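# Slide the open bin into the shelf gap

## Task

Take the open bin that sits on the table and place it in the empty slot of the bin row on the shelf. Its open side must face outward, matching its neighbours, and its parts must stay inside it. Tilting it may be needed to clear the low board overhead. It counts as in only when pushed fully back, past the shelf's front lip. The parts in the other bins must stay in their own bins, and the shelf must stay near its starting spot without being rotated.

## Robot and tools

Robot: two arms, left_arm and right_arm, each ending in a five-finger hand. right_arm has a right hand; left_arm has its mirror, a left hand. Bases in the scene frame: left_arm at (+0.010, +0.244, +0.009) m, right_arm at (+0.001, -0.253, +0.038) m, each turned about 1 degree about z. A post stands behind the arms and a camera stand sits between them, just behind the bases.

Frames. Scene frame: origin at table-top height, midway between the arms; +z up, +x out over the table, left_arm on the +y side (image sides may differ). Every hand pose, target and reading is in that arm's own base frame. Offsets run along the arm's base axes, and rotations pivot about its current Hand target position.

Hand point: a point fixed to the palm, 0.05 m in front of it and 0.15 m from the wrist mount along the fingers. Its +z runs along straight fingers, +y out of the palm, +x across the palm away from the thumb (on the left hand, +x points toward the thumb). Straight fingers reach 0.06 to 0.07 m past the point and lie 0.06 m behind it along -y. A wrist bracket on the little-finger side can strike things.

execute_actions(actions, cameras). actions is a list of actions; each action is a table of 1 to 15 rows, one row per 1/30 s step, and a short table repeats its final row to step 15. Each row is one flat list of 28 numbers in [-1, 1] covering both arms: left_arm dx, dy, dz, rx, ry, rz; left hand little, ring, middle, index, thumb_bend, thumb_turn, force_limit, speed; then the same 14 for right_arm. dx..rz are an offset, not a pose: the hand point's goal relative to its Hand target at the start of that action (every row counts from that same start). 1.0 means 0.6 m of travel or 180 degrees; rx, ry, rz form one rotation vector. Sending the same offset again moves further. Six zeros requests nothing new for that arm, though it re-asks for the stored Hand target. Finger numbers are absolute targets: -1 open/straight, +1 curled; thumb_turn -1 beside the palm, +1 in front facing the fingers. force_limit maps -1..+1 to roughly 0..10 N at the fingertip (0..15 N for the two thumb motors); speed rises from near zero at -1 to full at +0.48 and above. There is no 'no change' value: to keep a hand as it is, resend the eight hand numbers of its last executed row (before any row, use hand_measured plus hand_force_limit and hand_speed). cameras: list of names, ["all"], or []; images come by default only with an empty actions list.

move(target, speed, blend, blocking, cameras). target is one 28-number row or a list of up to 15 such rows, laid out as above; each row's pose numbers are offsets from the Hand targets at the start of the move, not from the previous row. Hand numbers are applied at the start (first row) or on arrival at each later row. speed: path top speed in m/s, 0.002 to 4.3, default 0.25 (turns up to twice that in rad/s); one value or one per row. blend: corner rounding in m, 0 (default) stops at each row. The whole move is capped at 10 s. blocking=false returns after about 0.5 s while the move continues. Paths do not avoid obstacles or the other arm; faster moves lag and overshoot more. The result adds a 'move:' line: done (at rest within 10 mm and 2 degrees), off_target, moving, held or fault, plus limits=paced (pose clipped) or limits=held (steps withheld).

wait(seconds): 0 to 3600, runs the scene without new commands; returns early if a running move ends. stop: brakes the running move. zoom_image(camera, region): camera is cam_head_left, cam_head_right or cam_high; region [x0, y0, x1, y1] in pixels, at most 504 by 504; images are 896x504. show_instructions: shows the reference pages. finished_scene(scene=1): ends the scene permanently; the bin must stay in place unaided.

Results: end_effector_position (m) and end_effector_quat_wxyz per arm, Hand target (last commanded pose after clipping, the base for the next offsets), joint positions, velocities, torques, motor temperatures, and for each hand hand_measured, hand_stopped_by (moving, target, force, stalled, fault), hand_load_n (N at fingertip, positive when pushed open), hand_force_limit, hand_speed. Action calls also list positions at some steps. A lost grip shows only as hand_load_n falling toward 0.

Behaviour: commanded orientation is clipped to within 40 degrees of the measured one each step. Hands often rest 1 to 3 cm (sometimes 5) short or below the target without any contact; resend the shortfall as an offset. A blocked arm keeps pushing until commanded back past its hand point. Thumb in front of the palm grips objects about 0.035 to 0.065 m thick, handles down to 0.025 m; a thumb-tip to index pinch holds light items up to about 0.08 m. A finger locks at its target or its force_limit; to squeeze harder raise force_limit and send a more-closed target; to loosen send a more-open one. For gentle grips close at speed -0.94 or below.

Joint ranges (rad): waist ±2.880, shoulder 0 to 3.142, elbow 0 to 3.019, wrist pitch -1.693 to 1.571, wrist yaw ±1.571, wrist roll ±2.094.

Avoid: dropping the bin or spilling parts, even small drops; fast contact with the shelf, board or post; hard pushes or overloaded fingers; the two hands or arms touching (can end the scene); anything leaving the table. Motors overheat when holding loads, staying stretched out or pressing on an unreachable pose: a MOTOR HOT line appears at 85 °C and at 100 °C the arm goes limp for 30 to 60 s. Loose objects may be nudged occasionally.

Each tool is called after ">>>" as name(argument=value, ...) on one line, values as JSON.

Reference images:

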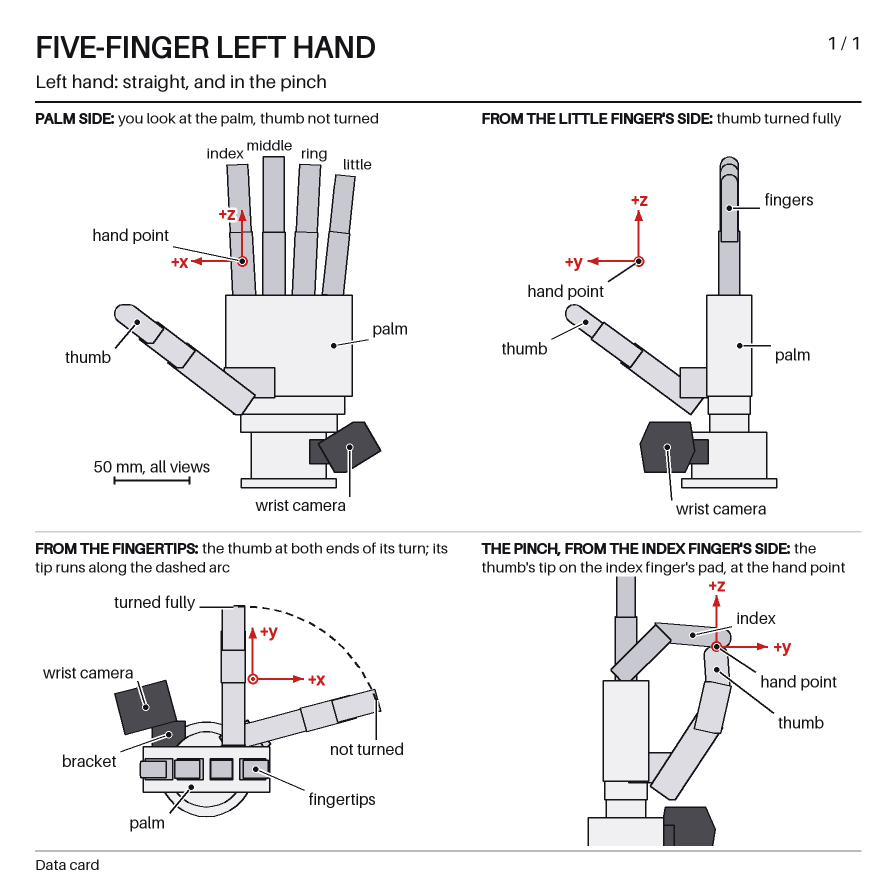

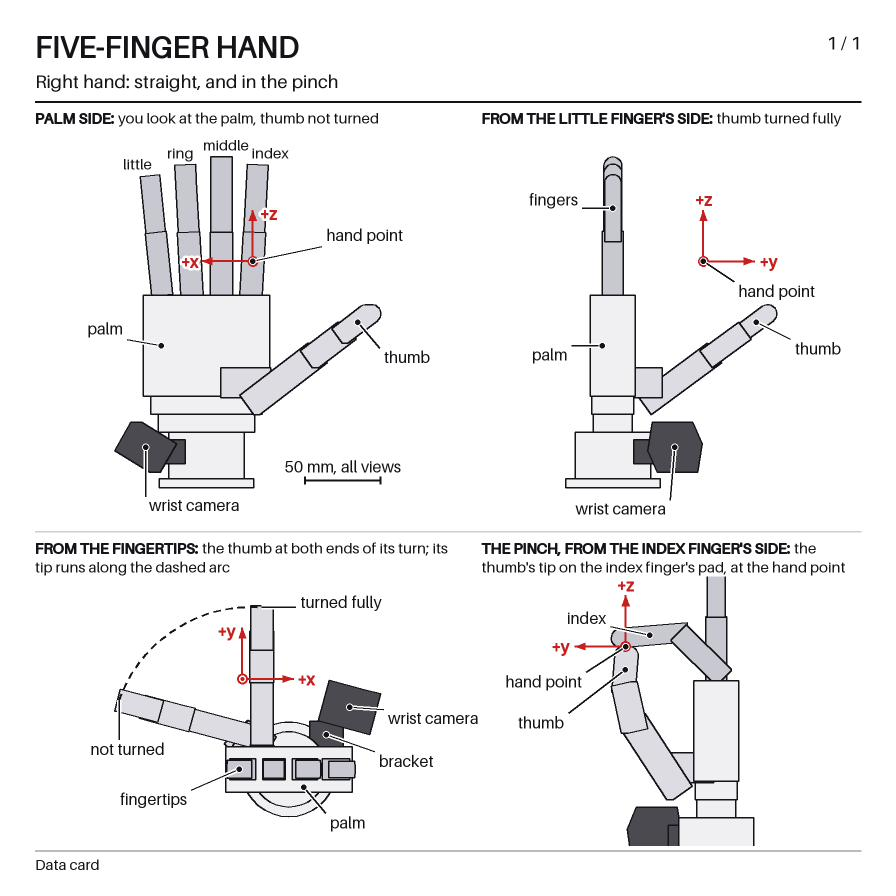

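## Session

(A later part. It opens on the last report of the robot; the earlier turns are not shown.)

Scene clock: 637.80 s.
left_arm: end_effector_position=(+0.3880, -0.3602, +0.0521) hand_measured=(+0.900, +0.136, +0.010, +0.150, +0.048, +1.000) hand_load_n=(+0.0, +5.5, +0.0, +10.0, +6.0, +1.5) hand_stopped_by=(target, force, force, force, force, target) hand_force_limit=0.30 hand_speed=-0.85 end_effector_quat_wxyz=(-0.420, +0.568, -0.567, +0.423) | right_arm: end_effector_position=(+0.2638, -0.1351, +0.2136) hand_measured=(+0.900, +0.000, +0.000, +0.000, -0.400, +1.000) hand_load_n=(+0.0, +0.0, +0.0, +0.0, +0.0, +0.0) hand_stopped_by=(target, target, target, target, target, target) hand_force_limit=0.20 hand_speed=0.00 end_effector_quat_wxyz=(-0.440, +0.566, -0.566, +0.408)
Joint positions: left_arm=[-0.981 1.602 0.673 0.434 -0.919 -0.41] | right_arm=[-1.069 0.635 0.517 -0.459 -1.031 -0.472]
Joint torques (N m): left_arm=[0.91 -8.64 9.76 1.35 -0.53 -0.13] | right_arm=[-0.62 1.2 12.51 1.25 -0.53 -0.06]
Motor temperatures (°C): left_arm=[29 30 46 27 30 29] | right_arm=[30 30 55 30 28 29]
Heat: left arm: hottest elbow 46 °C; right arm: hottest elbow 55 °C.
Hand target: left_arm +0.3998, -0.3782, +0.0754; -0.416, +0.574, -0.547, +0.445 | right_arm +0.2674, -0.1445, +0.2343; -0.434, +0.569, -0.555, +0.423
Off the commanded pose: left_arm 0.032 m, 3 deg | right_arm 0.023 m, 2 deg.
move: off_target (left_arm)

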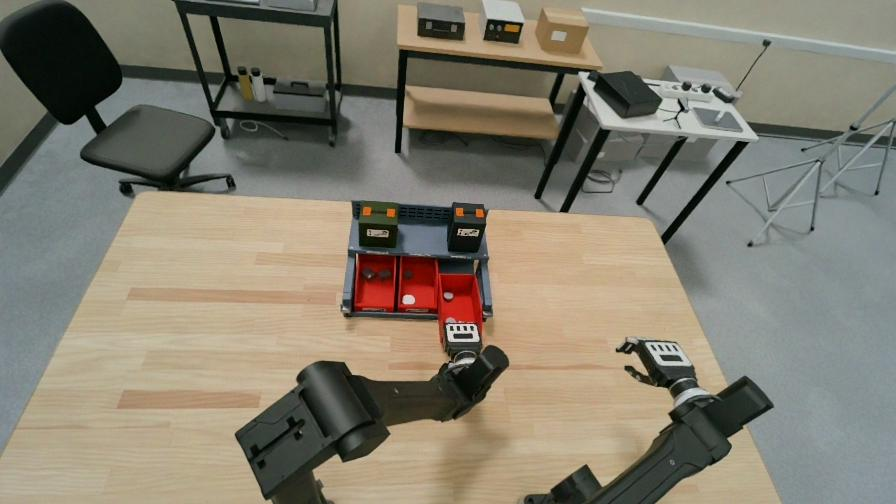

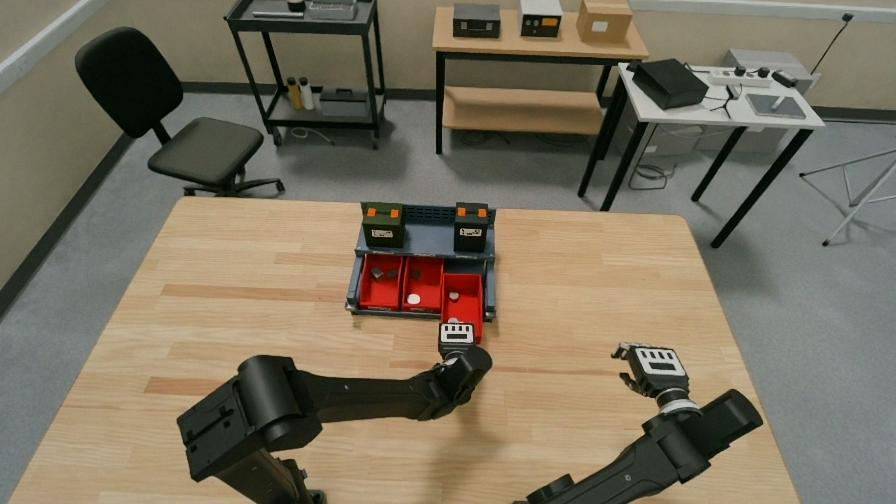

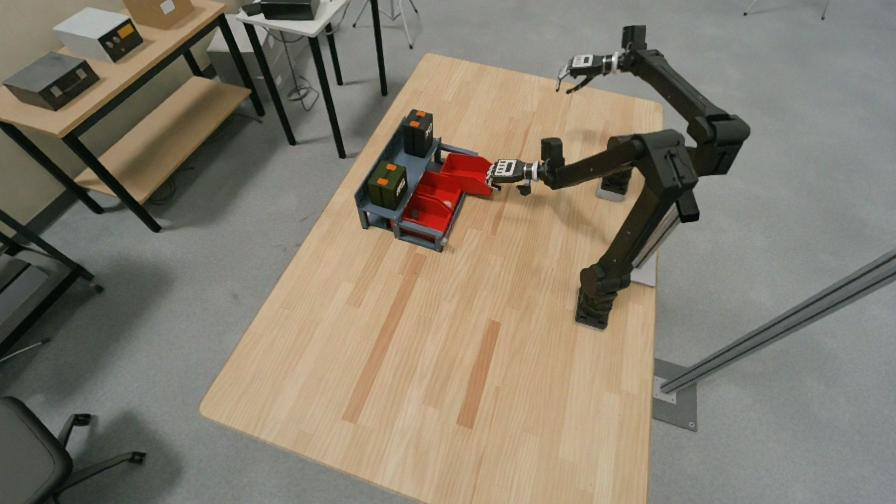

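>>> move(target=[0.005,-0.015,0.012,0,0,-0.012, 0.9,0.4,0.4,0.4,0.3,1,0.3,-0.85, 0,0,0,0,0,0, 0.9,0,0,0,-0.4,1,0.2,0], speed=0.06, cameras=["cam_head_left","cam_head_right","cam_high"])

>>> zoom_image(camera="cam_head_left", region=[400, 230, 560, 390])

>>> zoom_image(camera="cam_high", region=[400, 100, 570, 240])

Scene clock: 643.97 s.
left_arm: end_effector_position=(+0.3883, -0.3702, +0.0548) hand_measured=(+0.900, +0.136, +0.010, +0.150, +0.048, +1.000) hand_load_n=(+0.0, +6.5, +0.0, +11.0, +5.5, +1.5) hand_stopped_by=(target, force, force, force, force, target) hand_force_limit=0.30 hand_speed=-0.85 end_effector_quat_wxyz=(-0.409, +0.561, -0.577, +0.430) | right_arm: end_effector_position=(+0.2638, -0.1351, +0.2136) hand_measured=(+0.900, +0.000, +0.000, +0.000, -0.400, +1.000) hand_load_n=(+0.0, +0.0, +0.0, +0.0, +0.0, +0.0) hand_stopped_by=(target, target, target, target, target, target) hand_force_limit=0.20 hand_speed=0.00 end_effector_quat_wxyz=(-0.440, +0.566, -0.566, +0.408)
Joint positions: left_arm=[-0.981 1.602 0.685 0.434 -0.884 -0.396] | right_arm=[-1.069 0.635 0.517 -0.459 -1.031 -0.472]
Joint torques (N m): left_arm=[1.26 -9.11 10.06 1.42 -0.39 0.03] | right_arm=[-0.67 1.32 12.52 1.26 -0.54 -0.07]
Motor temperatures (°C): left_arm=[29 30 46 27 30 29] | right_arm=[30 30 55 30 28 29]
Heat: left arm: hottest elbow 46 °C; right arm: hottest elbow 55 °C.
Hand target: left_arm +0.4028, -0.3873, +0.0827; -0.408, +0.563, -0.558, +0.453 | right_arm +0.2674, -0.1445, +0.2343; -0.434, +0.569, -0.555, +0.423
Off the commanded pose: left_arm 0.036 m, 3 deg | right_arm 0.023 m, 2 deg.
move: off_target (left_arm)

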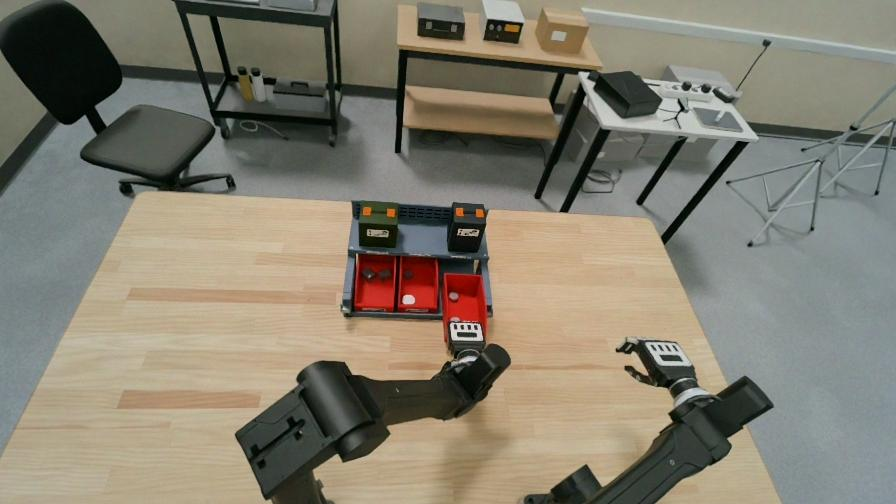

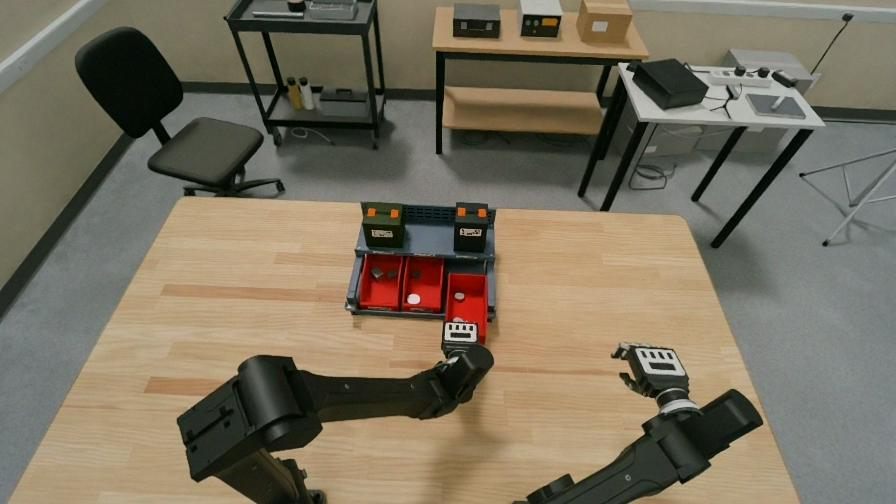

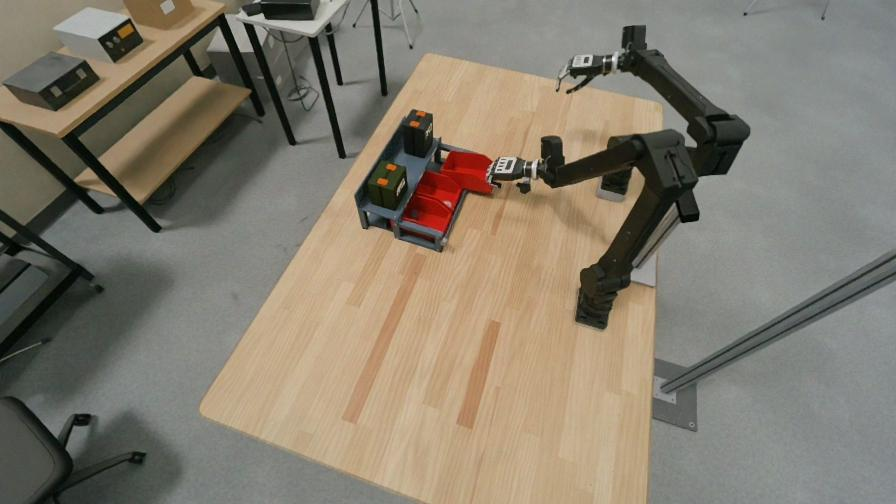

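Scaled by 3.150 from the camera's image (finer frame: 1280x720).

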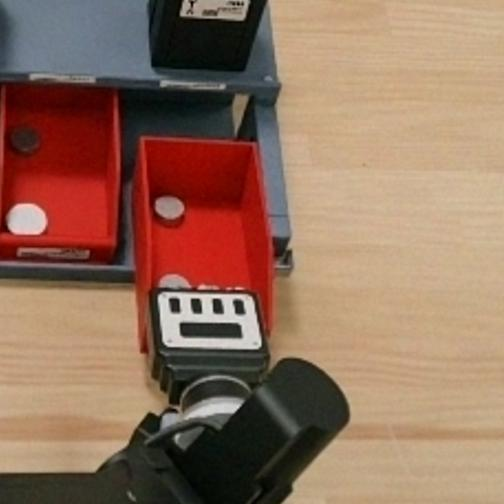

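Scaled by 2.965 from the camera's image (finer frame: 1280x720).

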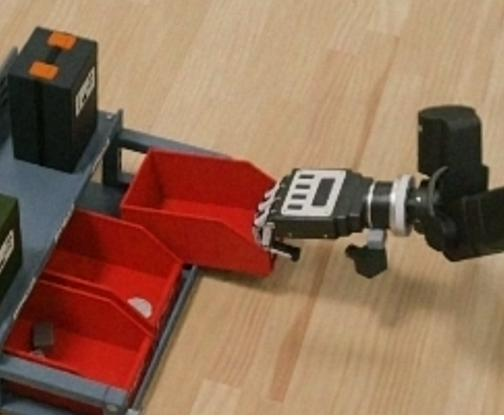

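>>> move(target=[0.058,0.004,0.004,0,0,0, 0.9,0.4,0.4,0.4,0.3,1,0.3,-0.85, 0,0,0,0,0,0, 0.9,0,0,0,-0.4,1,0.2,0], speed=0.06, cameras=["cam_head_left","cam_head_right","cam_high"])

>>> zoom_image(camera="cam_head_left", region=[400, 230, 560, 390])

>>> zoom_image(camera="cam_high", region=[400, 100, 570, 240])

Scene clock: 651.13 s.
left_arm: end_effector_position=(+0.4171, -0.3702, +0.0610) hand_measured=(+0.900, +0.136, +0.010, +0.150, +0.048, +1.000) hand_load_n=(+0.0, +7.0, +0.0, +11.0, +5.5, +1.5) hand_stopped_by=(target, force, force, force, force, target) hand_force_limit=0.30 hand_speed=-0.85 end_effector_quat_wxyz=(-0.406, +0.560, -0.580, +0.431) | right_arm: end_effector_position=(+0.2638, -0.1351, +0.2136) hand_measured=(+0.900, +0.000, +0.000, +0.000, -0.400, +1.000) hand_load_n=(+0.0, +0.0, +0.0, +0.0, +0.0, +0.0) hand_stopped_by=(target, target, target, target, target, target) hand_force_limit=0.20 hand_speed=0.00 end_effector_quat_wxyz=(-0.440, +0.566, -0.566, +0.408)
Joint positions: left_arm=[-0.92 1.62 0.731 0.434 -0.82 -0.355] | right_arm=[-1.069 0.635 0.517 -0.459 -1.031 -0.472]
Joint torques (N m): left_arm=[1.85 -8.47 10.51 2.28 -0.35 0.05] | right_arm=[-0.67 1.26 12.52 1.24 -0.54 -0.06]
Motor temperatures (°C): left_arm=[29 31 47 27 30 29] | right_arm=[30 30 55 30 28 29]
Heat: left arm: hottest elbow 47 °C; right arm: hottest elbow 55 °C.
Hand target: left_arm +0.4376, -0.3849, +0.0851; -0.408, +0.563, -0.558, +0.453 | right_arm +0.2674, -0.1445, +0.2343; -0.434, +0.569, -0.555, +0.423
Off the commanded pose: left_arm 0.035 m, 4 deg | right_arm 0.023 m, 2 deg.
move: off_target (left_arm)

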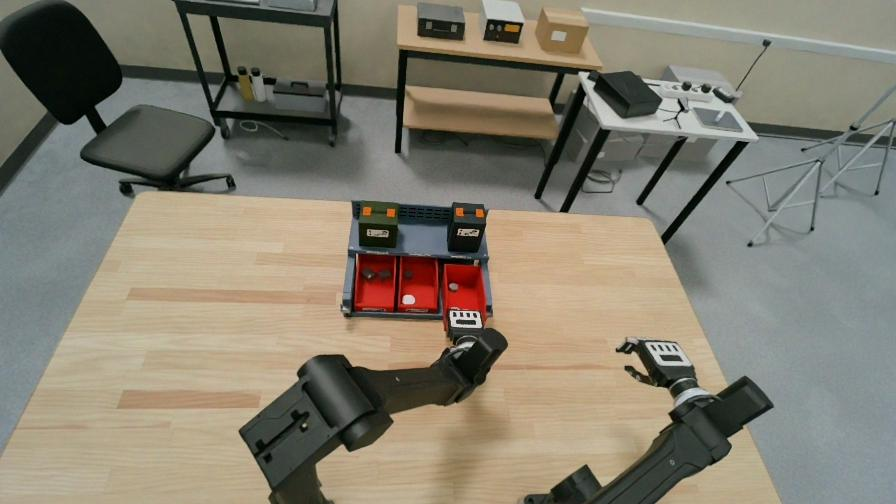

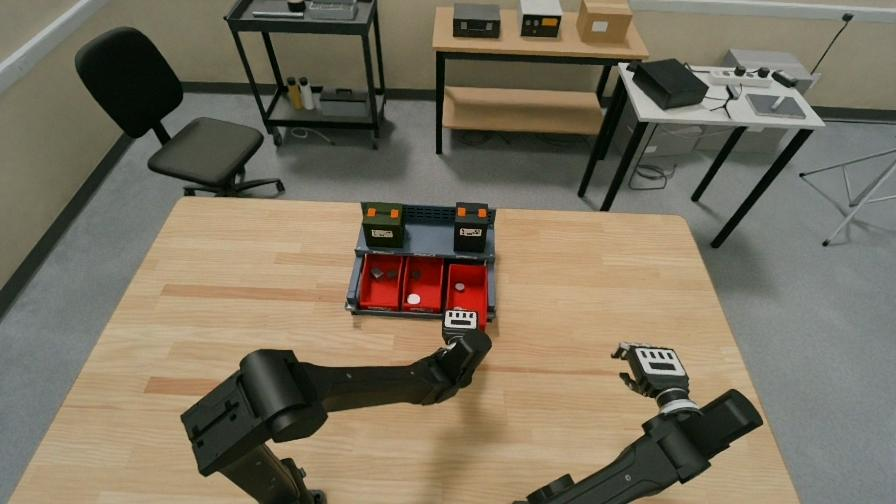

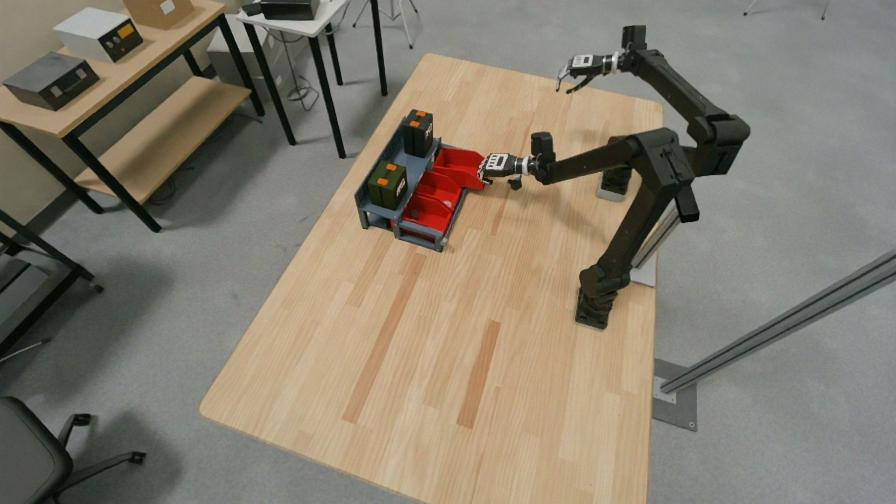

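Scaled by 3.150 from the camera's image (finer frame: 1280x720).

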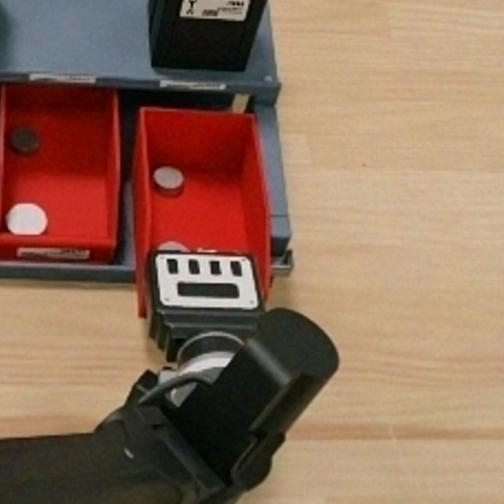

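Scaled by 2.965 from the camera's image (finer frame: 1280x720).

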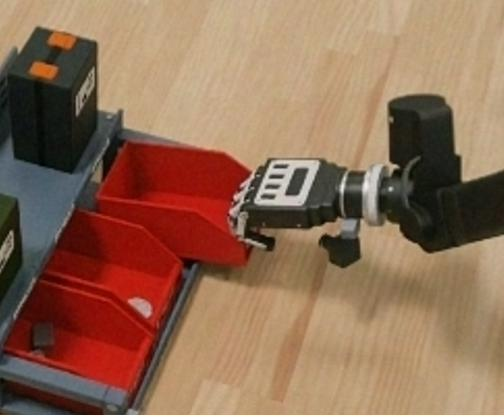

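>>> move(target=[0.0,0.023,-0.006,0,0,0, 0.9,0.4,0.4,0.4,0.3,1,0.3,-0.85, 0,0,0,0,0,0, 0.9,0,0,0,-0.4,1,0.2,0], speed=0.06, cameras=["cam_head_left","cam_head_right","cam_high"])

>>> zoom_image(camera="cam_head_left", region=[400, 230, 560, 390])

>>> zoom_image(camera="cam_high", region=[400, 100, 570, 240])

Scene clock: 659.97 s.
left_arm: end_effector_position=(+0.4250, -0.3663, +0.0636) hand_measured=(+0.900, +0.136, +0.010, +0.150, +0.048, +1.000) hand_load_n=(+0.0, +6.5, +0.0, +11.0, +5.5, +1.5) hand_stopped_by=(target, force, force, force, force, target) hand_force_limit=0.30 hand_speed=-0.85 end_effector_quat_wxyz=(-0.405, +0.561, -0.577, +0.435) | right_arm: end_effector_position=(+0.2638, -0.1351, +0.2136) hand_measured=(+0.900, +0.000, +0.000, +0.000, -0.400, +1.000) hand_load_n=(+0.0, +0.0, +0.0, +0.0, +0.0, +0.0) hand_stopped_by=(target, target, target, target, target, target) hand_force_limit=0.20 hand_speed=0.00 end_effector_quat_wxyz=(-0.440, +0.566, -0.566, +0.408)
Joint positions: left_arm=[-0.899 1.62 0.731 0.453 -0.801 -0.344] | right_arm=[-1.069 0.635 0.517 -0.459 -1.031 -0.472]
Joint torques (N m): left_arm=[1.85 -9 8.16 2.71 -0.32 0.04] | right_arm=[-0.67 1.38 12.52 1.26 -0.54 -0.06]
Motor temperatures (°C): left_arm=[29 30 47 27 30 29] | right_arm=[30 30 55 30 28 29]
Heat: left arm: hottest elbow 47 °C; right arm: hottest elbow 55 °C.
Hand target: left_arm +0.4376, -0.3710, +0.0815; -0.408, +0.563, -0.558, +0.453 | right_arm +0.2674, -0.1445, +0.2343; -0.434, +0.569, -0.555, +0.423
Off the commanded pose: left_arm 0.022 m, 3 deg | right_arm 0.023 m, 2 deg.
move: off_target (left_arm)

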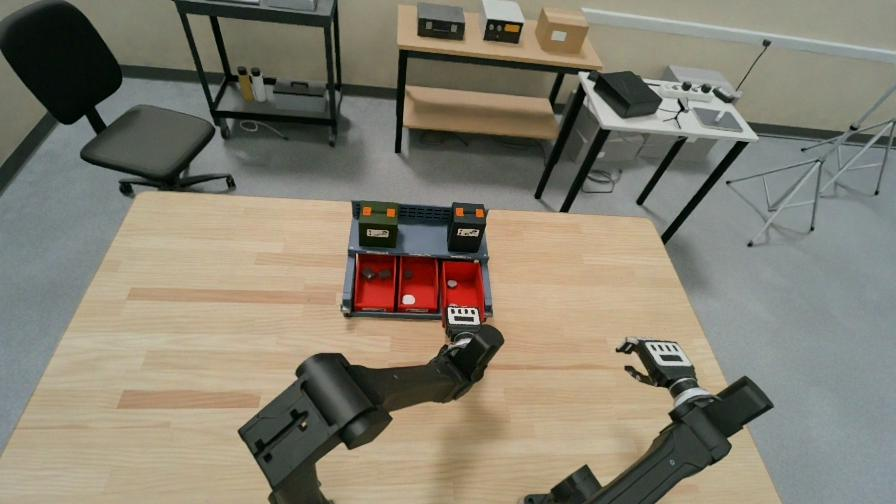

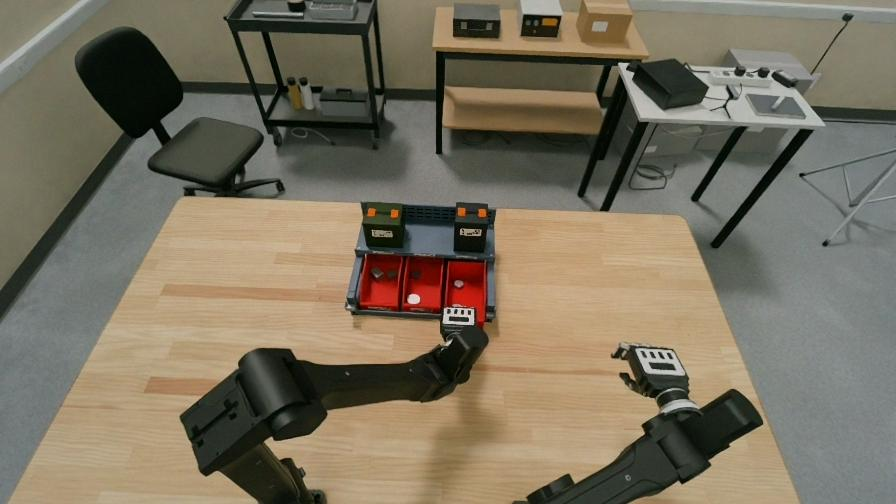

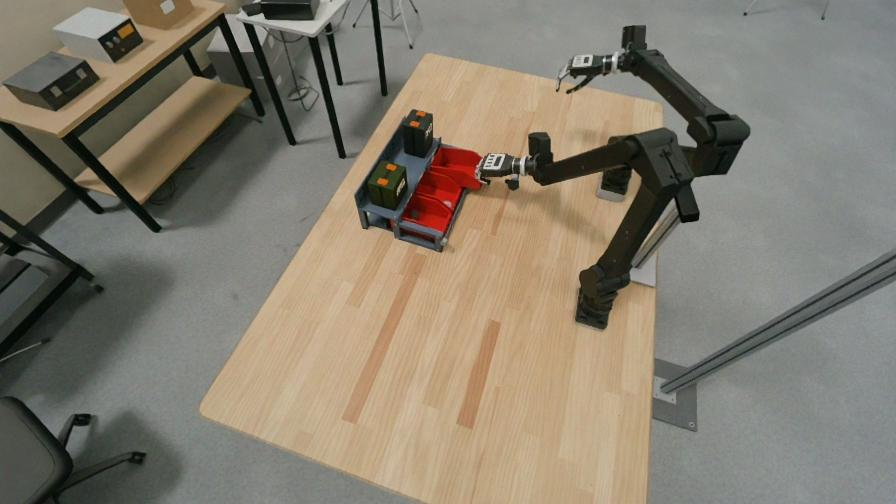

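Scaled by 3.150 from the camera's image (finer frame: 1280x720).

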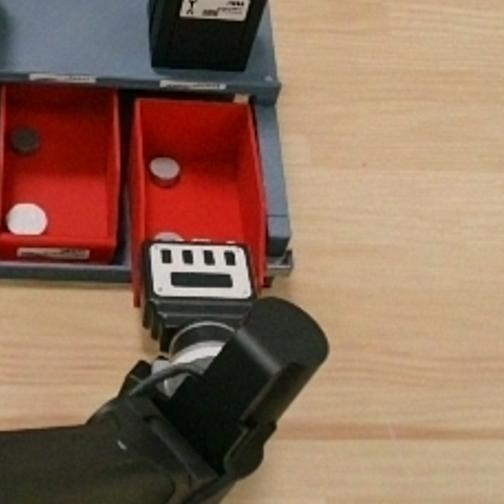

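Scaled by 2.965 from the camera's image (finer frame: 1280x720).

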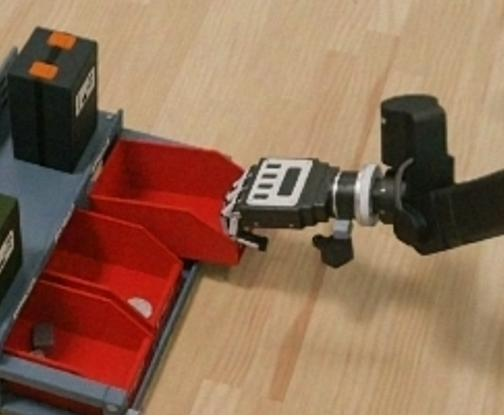

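>>> move(target=[0.0,0.006,-0.025,0,0,0, 0.9,0.4,0.4,0.4,0.3,1,0.3,-0.85, 0,0,0,0,0,0, 0.9,0,0,0,-0.4,1,0.2,0], speed=0.06, cameras=["cam_head_left","cam_head_right","cam_high"])

>>> zoom_image(camera="cam_head_left", region=[400, 230, 560, 390])

>>> zoom_image(camera="cam_high", region=[400, 100, 570, 240])

Scene clock: 664.23 s.
left_arm: end_effector_position=(+0.4281, -0.3687, +0.0585) hand_measured=(+0.900, +0.136, +0.010, +0.150, +0.048, +1.000) hand_load_n=(-0.5, +7.0, +0.0, +12.0, +5.0, +1.5) hand_stopped_by=(target, force, force, force, force, target) hand_force_limit=0.30 hand_speed=-0.85 end_effector_quat_wxyz=(-0.404, +0.561, -0.571, +0.443) | right_arm: end_effector_position=(+0.2638, -0.1351, +0.2136) hand_measured=(+0.900, +0.000, +0.000, +0.000, -0.400, +1.000) hand_load_n=(+0.5, +0.0, +0.0, +0.0, +0.0, +0.0) hand_stopped_by=(target, target, target, target, target, target) hand_force_limit=0.20 hand_speed=0.00 end_effector_quat_wxyz=(-0.440, +0.566, -0.566, +0.408)
Joint positions: left_arm=[-0.896 1.645 0.727 0.504 -0.795 -0.341] | right_arm=[-1.069 0.635 0.517 -0.459 -1.031 -0.472]
Joint torques (N m): left_arm=[1.96 -8.76 7.05 2.85 -0.32 0.02] | right_arm=[-0.56 1.2 12.51 1.25 -0.54 -0.06]
Motor temperatures (°C): left_arm=[29 30 47 27 30 29] | right_arm=[30 30 55 30 28 29]
Heat: left arm: hottest elbow 47 °C; right arm: hottest elbow 55 °C.
Hand target: left_arm +0.4375, -0.3676, +0.0665; -0.408, +0.563, -0.558, +0.453 | right_arm +0.2674, -0.1445, +0.2343; -0.434, +0.569, -0.555, +0.423
Off the commanded pose: left_arm 0.012 m, 2 deg | right_arm 0.023 m, 2 deg.
move: off_target (left_arm)

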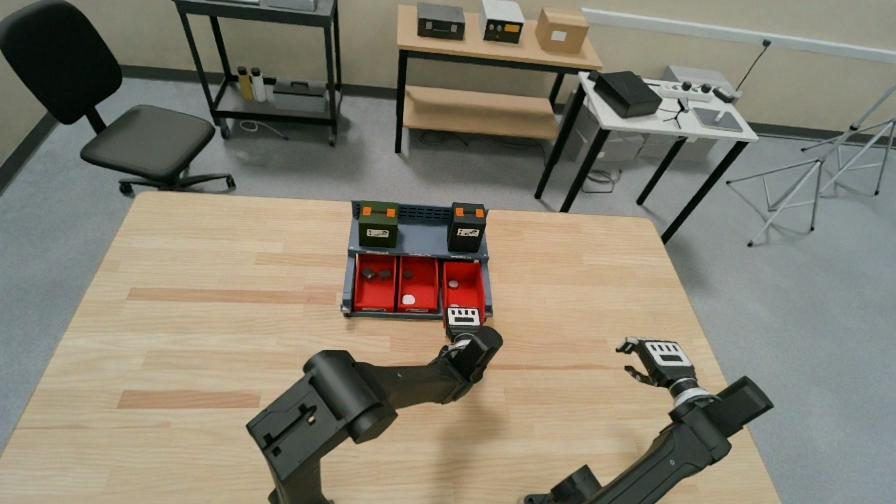

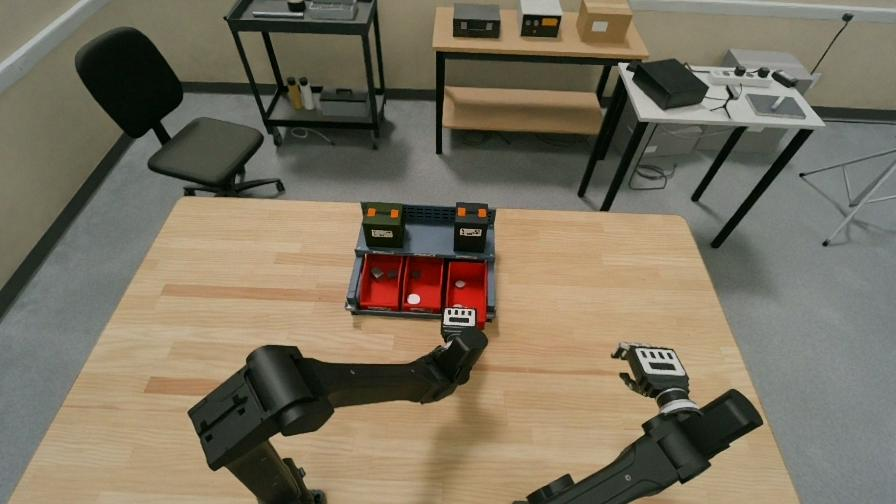

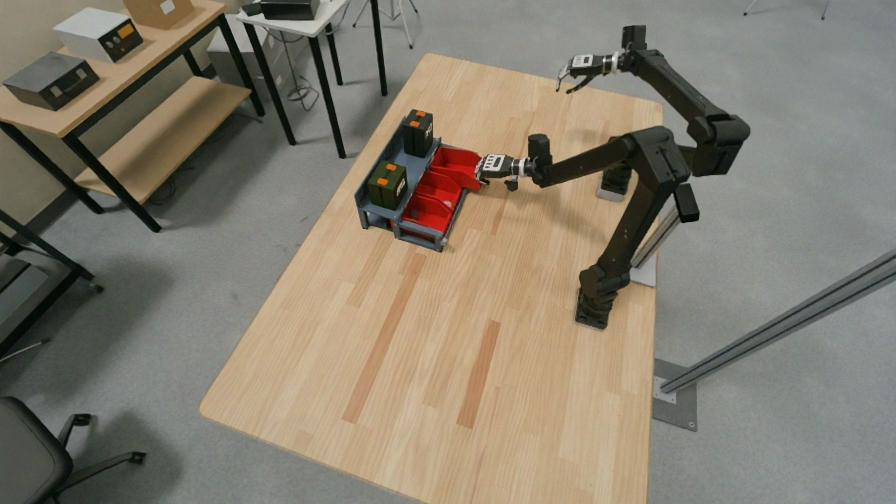

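Scaled by 3.150 from the camera's image (finer frame: 1280x720).

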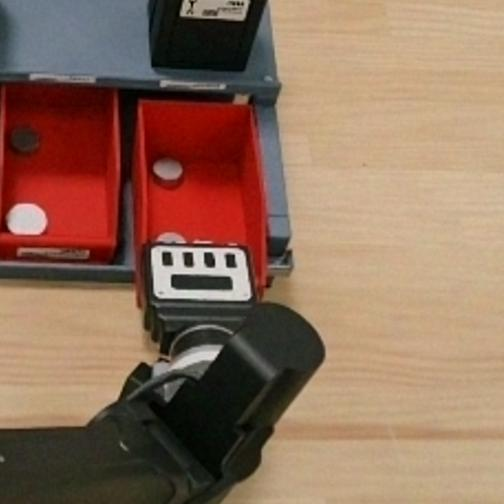

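Scaled by 2.965 from the camera's image (finer frame: 1280x720).

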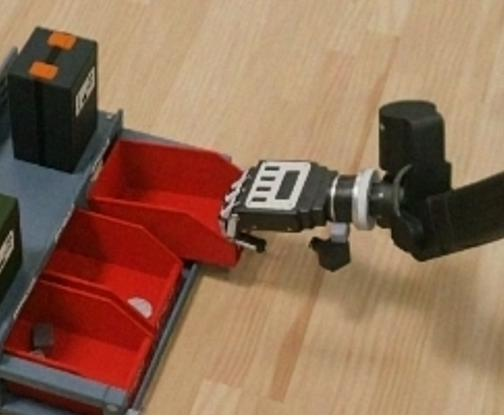

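>>> move(target=[0.005,0.014,-0.004,0.014,0,0, 0.9,0.4,0.4,0.4,0.3,1,0.3,-0.85, 0,0,0,0,0,0, 0.9,0,0,0,-0.4,1,0.2,0], speed=0.06, cameras=["cam_head_left","cam_high"])

>>> zoom_image(camera="cam_head_left", region=[400, 230, 560, 390])

>>> zoom_image(camera="cam_high", region=[400, 100, 570, 240])

Scene clock: 669.97 s.
left_arm: end_effector_position=(+0.4322, -0.3610, +0.0572) hand_measured=(+0.900, +0.136, +0.010, +0.150, +0.048, +1.000) hand_load_n=(+0.0, +6.5, +0.0, +11.5, +5.5, +1.5) hand_stopped_by=(target, force, force, force, force, target) hand_force_limit=0.30 hand_speed=-0.85 end_effector_quat_wxyz=(-0.416, +0.552, -0.580, +0.432) | right_arm: end_effector_position=(+0.2638, -0.1351, +0.2136) hand_measured=(+0.900, +0.000, +0.000, +0.000, -0.400, +1.000) hand_load_n=(+0.0, +0.0, +0.0, +0.0, +0.0, +0.0) hand_stopped_by=(target, target, target, target, target, target) hand_force_limit=0.20 hand_speed=0.00 end_effector_quat_wxyz=(-0.440, +0.566, -0.566, +0.408)
Joint positions: left_arm=[-0.884 1.645 0.727 0.504 -0.795 -0.298] | right_arm=[-1.069 0.635 0.517 -0.459 -1.031 -0.472]
Joint torques (N m): left_arm=[1.9 -8.59 6.78 2.78 -0.32 0.04] | right_arm=[-0.56 1.26 12.51 1.24 -0.53 -0.06]
Motor temperatures (°C): left_arm=[29 31 46 27 30 29] | right_arm=[30 30 55 30 28 29]
Heat: left arm: hottest elbow 46 °C; right arm: hottest elbow 55 °C.
Hand target: left_arm +0.4406, -0.3590, +0.0641; -0.420, +0.554, -0.568, +0.440 | right_arm +0.2674, -0.1445, +0.2343; -0.434, +0.569, -0.555, +0.423
Off the commanded pose: left_arm 0.011 m, 2 deg | right_arm 0.023 m, 2 deg.
move: off_target (left_arm)

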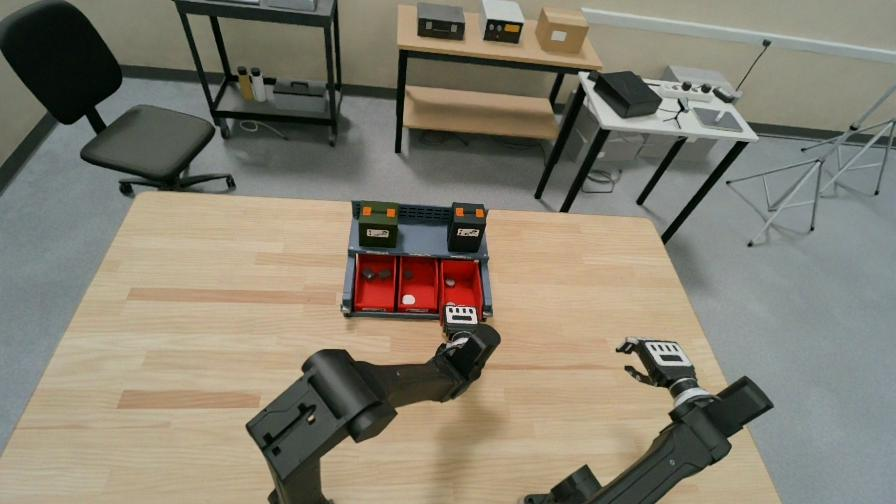

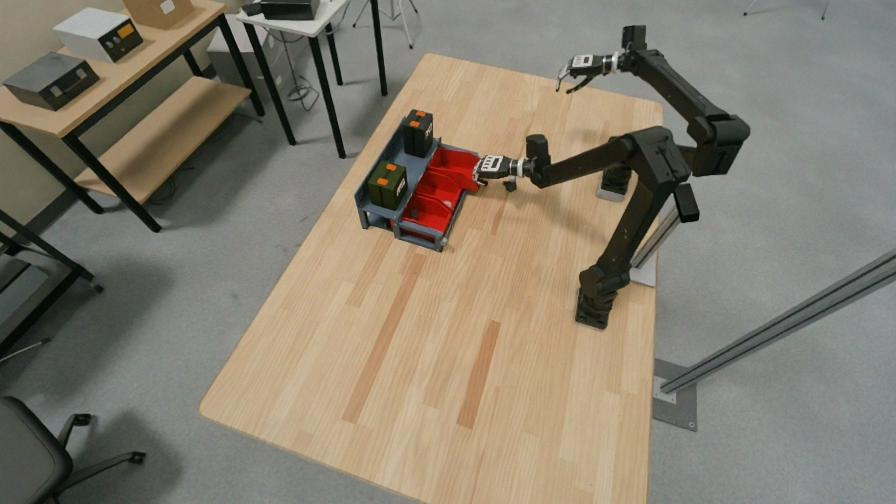

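Scaled by 3.150 from the camera's image (finer frame: 1280x720).

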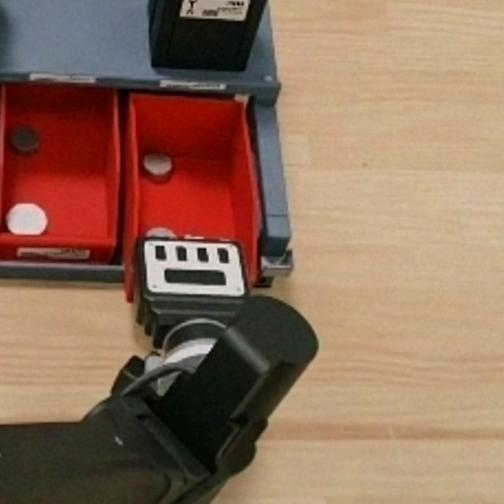

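Scaled by 2.965 from the camera's image (finer frame: 1280x720).

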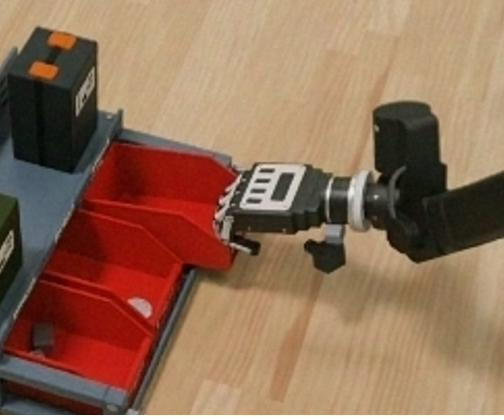

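>>> move(target=[0.005,-0.002,-0.002,0,0,0.014, 0.9,0.4,0.4,0.4,0.3,1,0.3,-0.85, 0,0,0,0,0,0, 0.9,0,0,0,-0.4,1,0.2,0], speed=0.06, cameras=["cam_head_left","cam_head_right", "cam_high"])

>>> zoom_image(camera="cam_head_left", region=[400, 230, 560, 390])

>>> zoom_image(camera="cam_head_right", region=[400, 230, 560, 390])

>>> zoom_image(camera="cam_high", region=[400, 130, 500, 200])

Scene clock: 680.40 s.
left_arm: end_effector_position=(+0.4344, -0.3542, +0.0530) hand_measured=(+0.900, +0.136, +0.010, +0.150, +0.048, +1.000) hand_load_n=(-0.5, +8.5, -0.5, +9.0, +6.0, +1.5) hand_stopped_by=(target, force, force, force, force, target) hand_force_limit=0.30 hand_speed=-0.85 end_effector_quat_wxyz=(-0.426, +0.562, -0.568, +0.424) | right_arm: end_effector_position=(+0.2638, -0.1351, +0.2136) hand_measured=(+0.900, +0.000, +0.000, +0.000, -0.400, +1.000) hand_load_n=(+0.0, +0.0, +0.0, +0.0, +0.5, +0.0) hand_stopped_by=(target, target, target, target, target, target) hand_force_limit=0.20 hand_speed=0.00 end_effector_quat_wxyz=(-0.440, +0.566, -0.566, +0.408)
Joint positions: left_arm=[-0.884 1.657 0.727 0.504 -0.835 -0.316] | right_arm=[-1.069 0.635 0.517 -0.459 -1.031 -0.472]
Joint torques (N m): left_arm=[1.2 -8.41 8.44 1.43 -0.73 -0.08] | right_arm=[-0.62 1.32 12.52 1.25 -0.54 -0.06]
Motor temperatures (°C): left_arm=[29 31 44 27 30 29] | right_arm=[30 30 56 30 28 29]
Heat: left arm: hottest elbow 44 °C; right arm: hottest elbow 56 °C.
Hand target: left_arm +0.4437, -0.3602, +0.0630; -0.430, +0.567, -0.555, +0.431 | right_arm +0.2674, -0.1445, +0.2343; -0.434, +0.569, -0.555, +0.423
Off the commanded pose: left_arm 0.015 m, 2 deg | right_arm 0.023 m, 2 deg.
move: off_target (left_arm)

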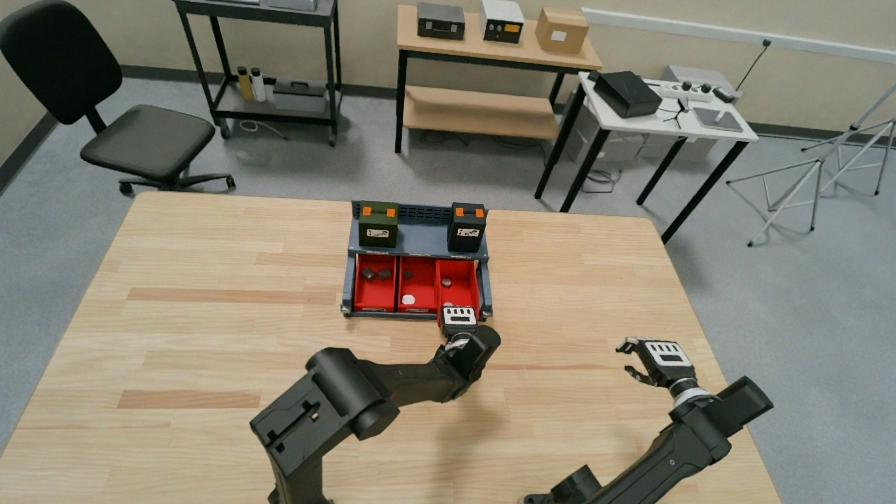

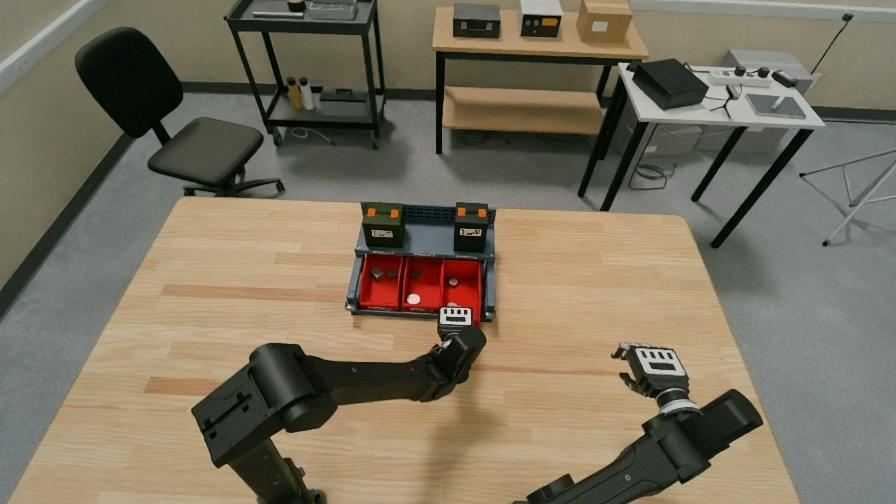

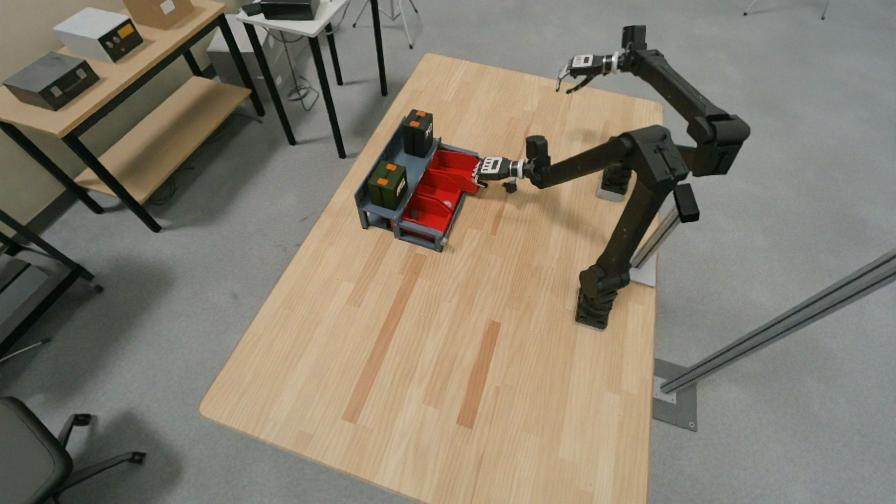

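Scaled by 3.150 from the camera's image (finer frame: 1280x720).

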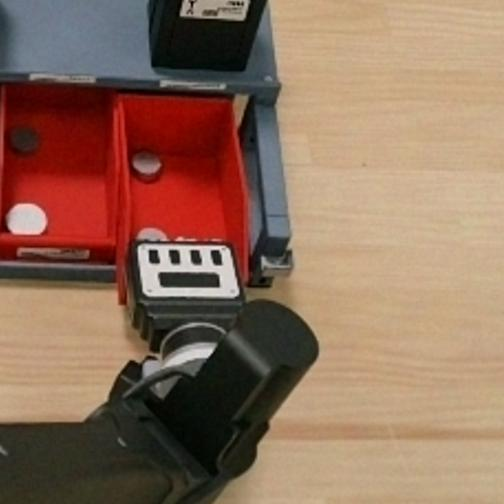

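Scaled by 3.150 from the camera's image (finer frame: 1280x720).

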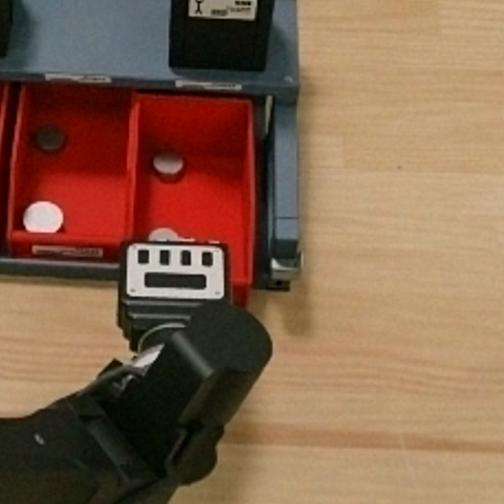

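Scaled by 5.040 from the camera's image (finer frame: 1280x720).

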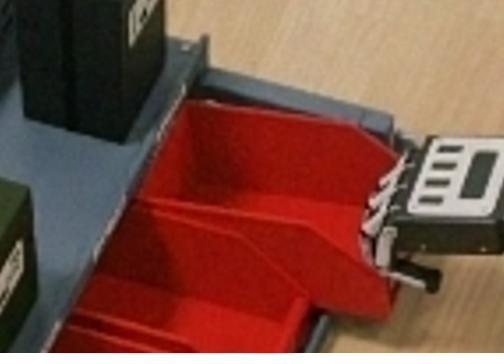

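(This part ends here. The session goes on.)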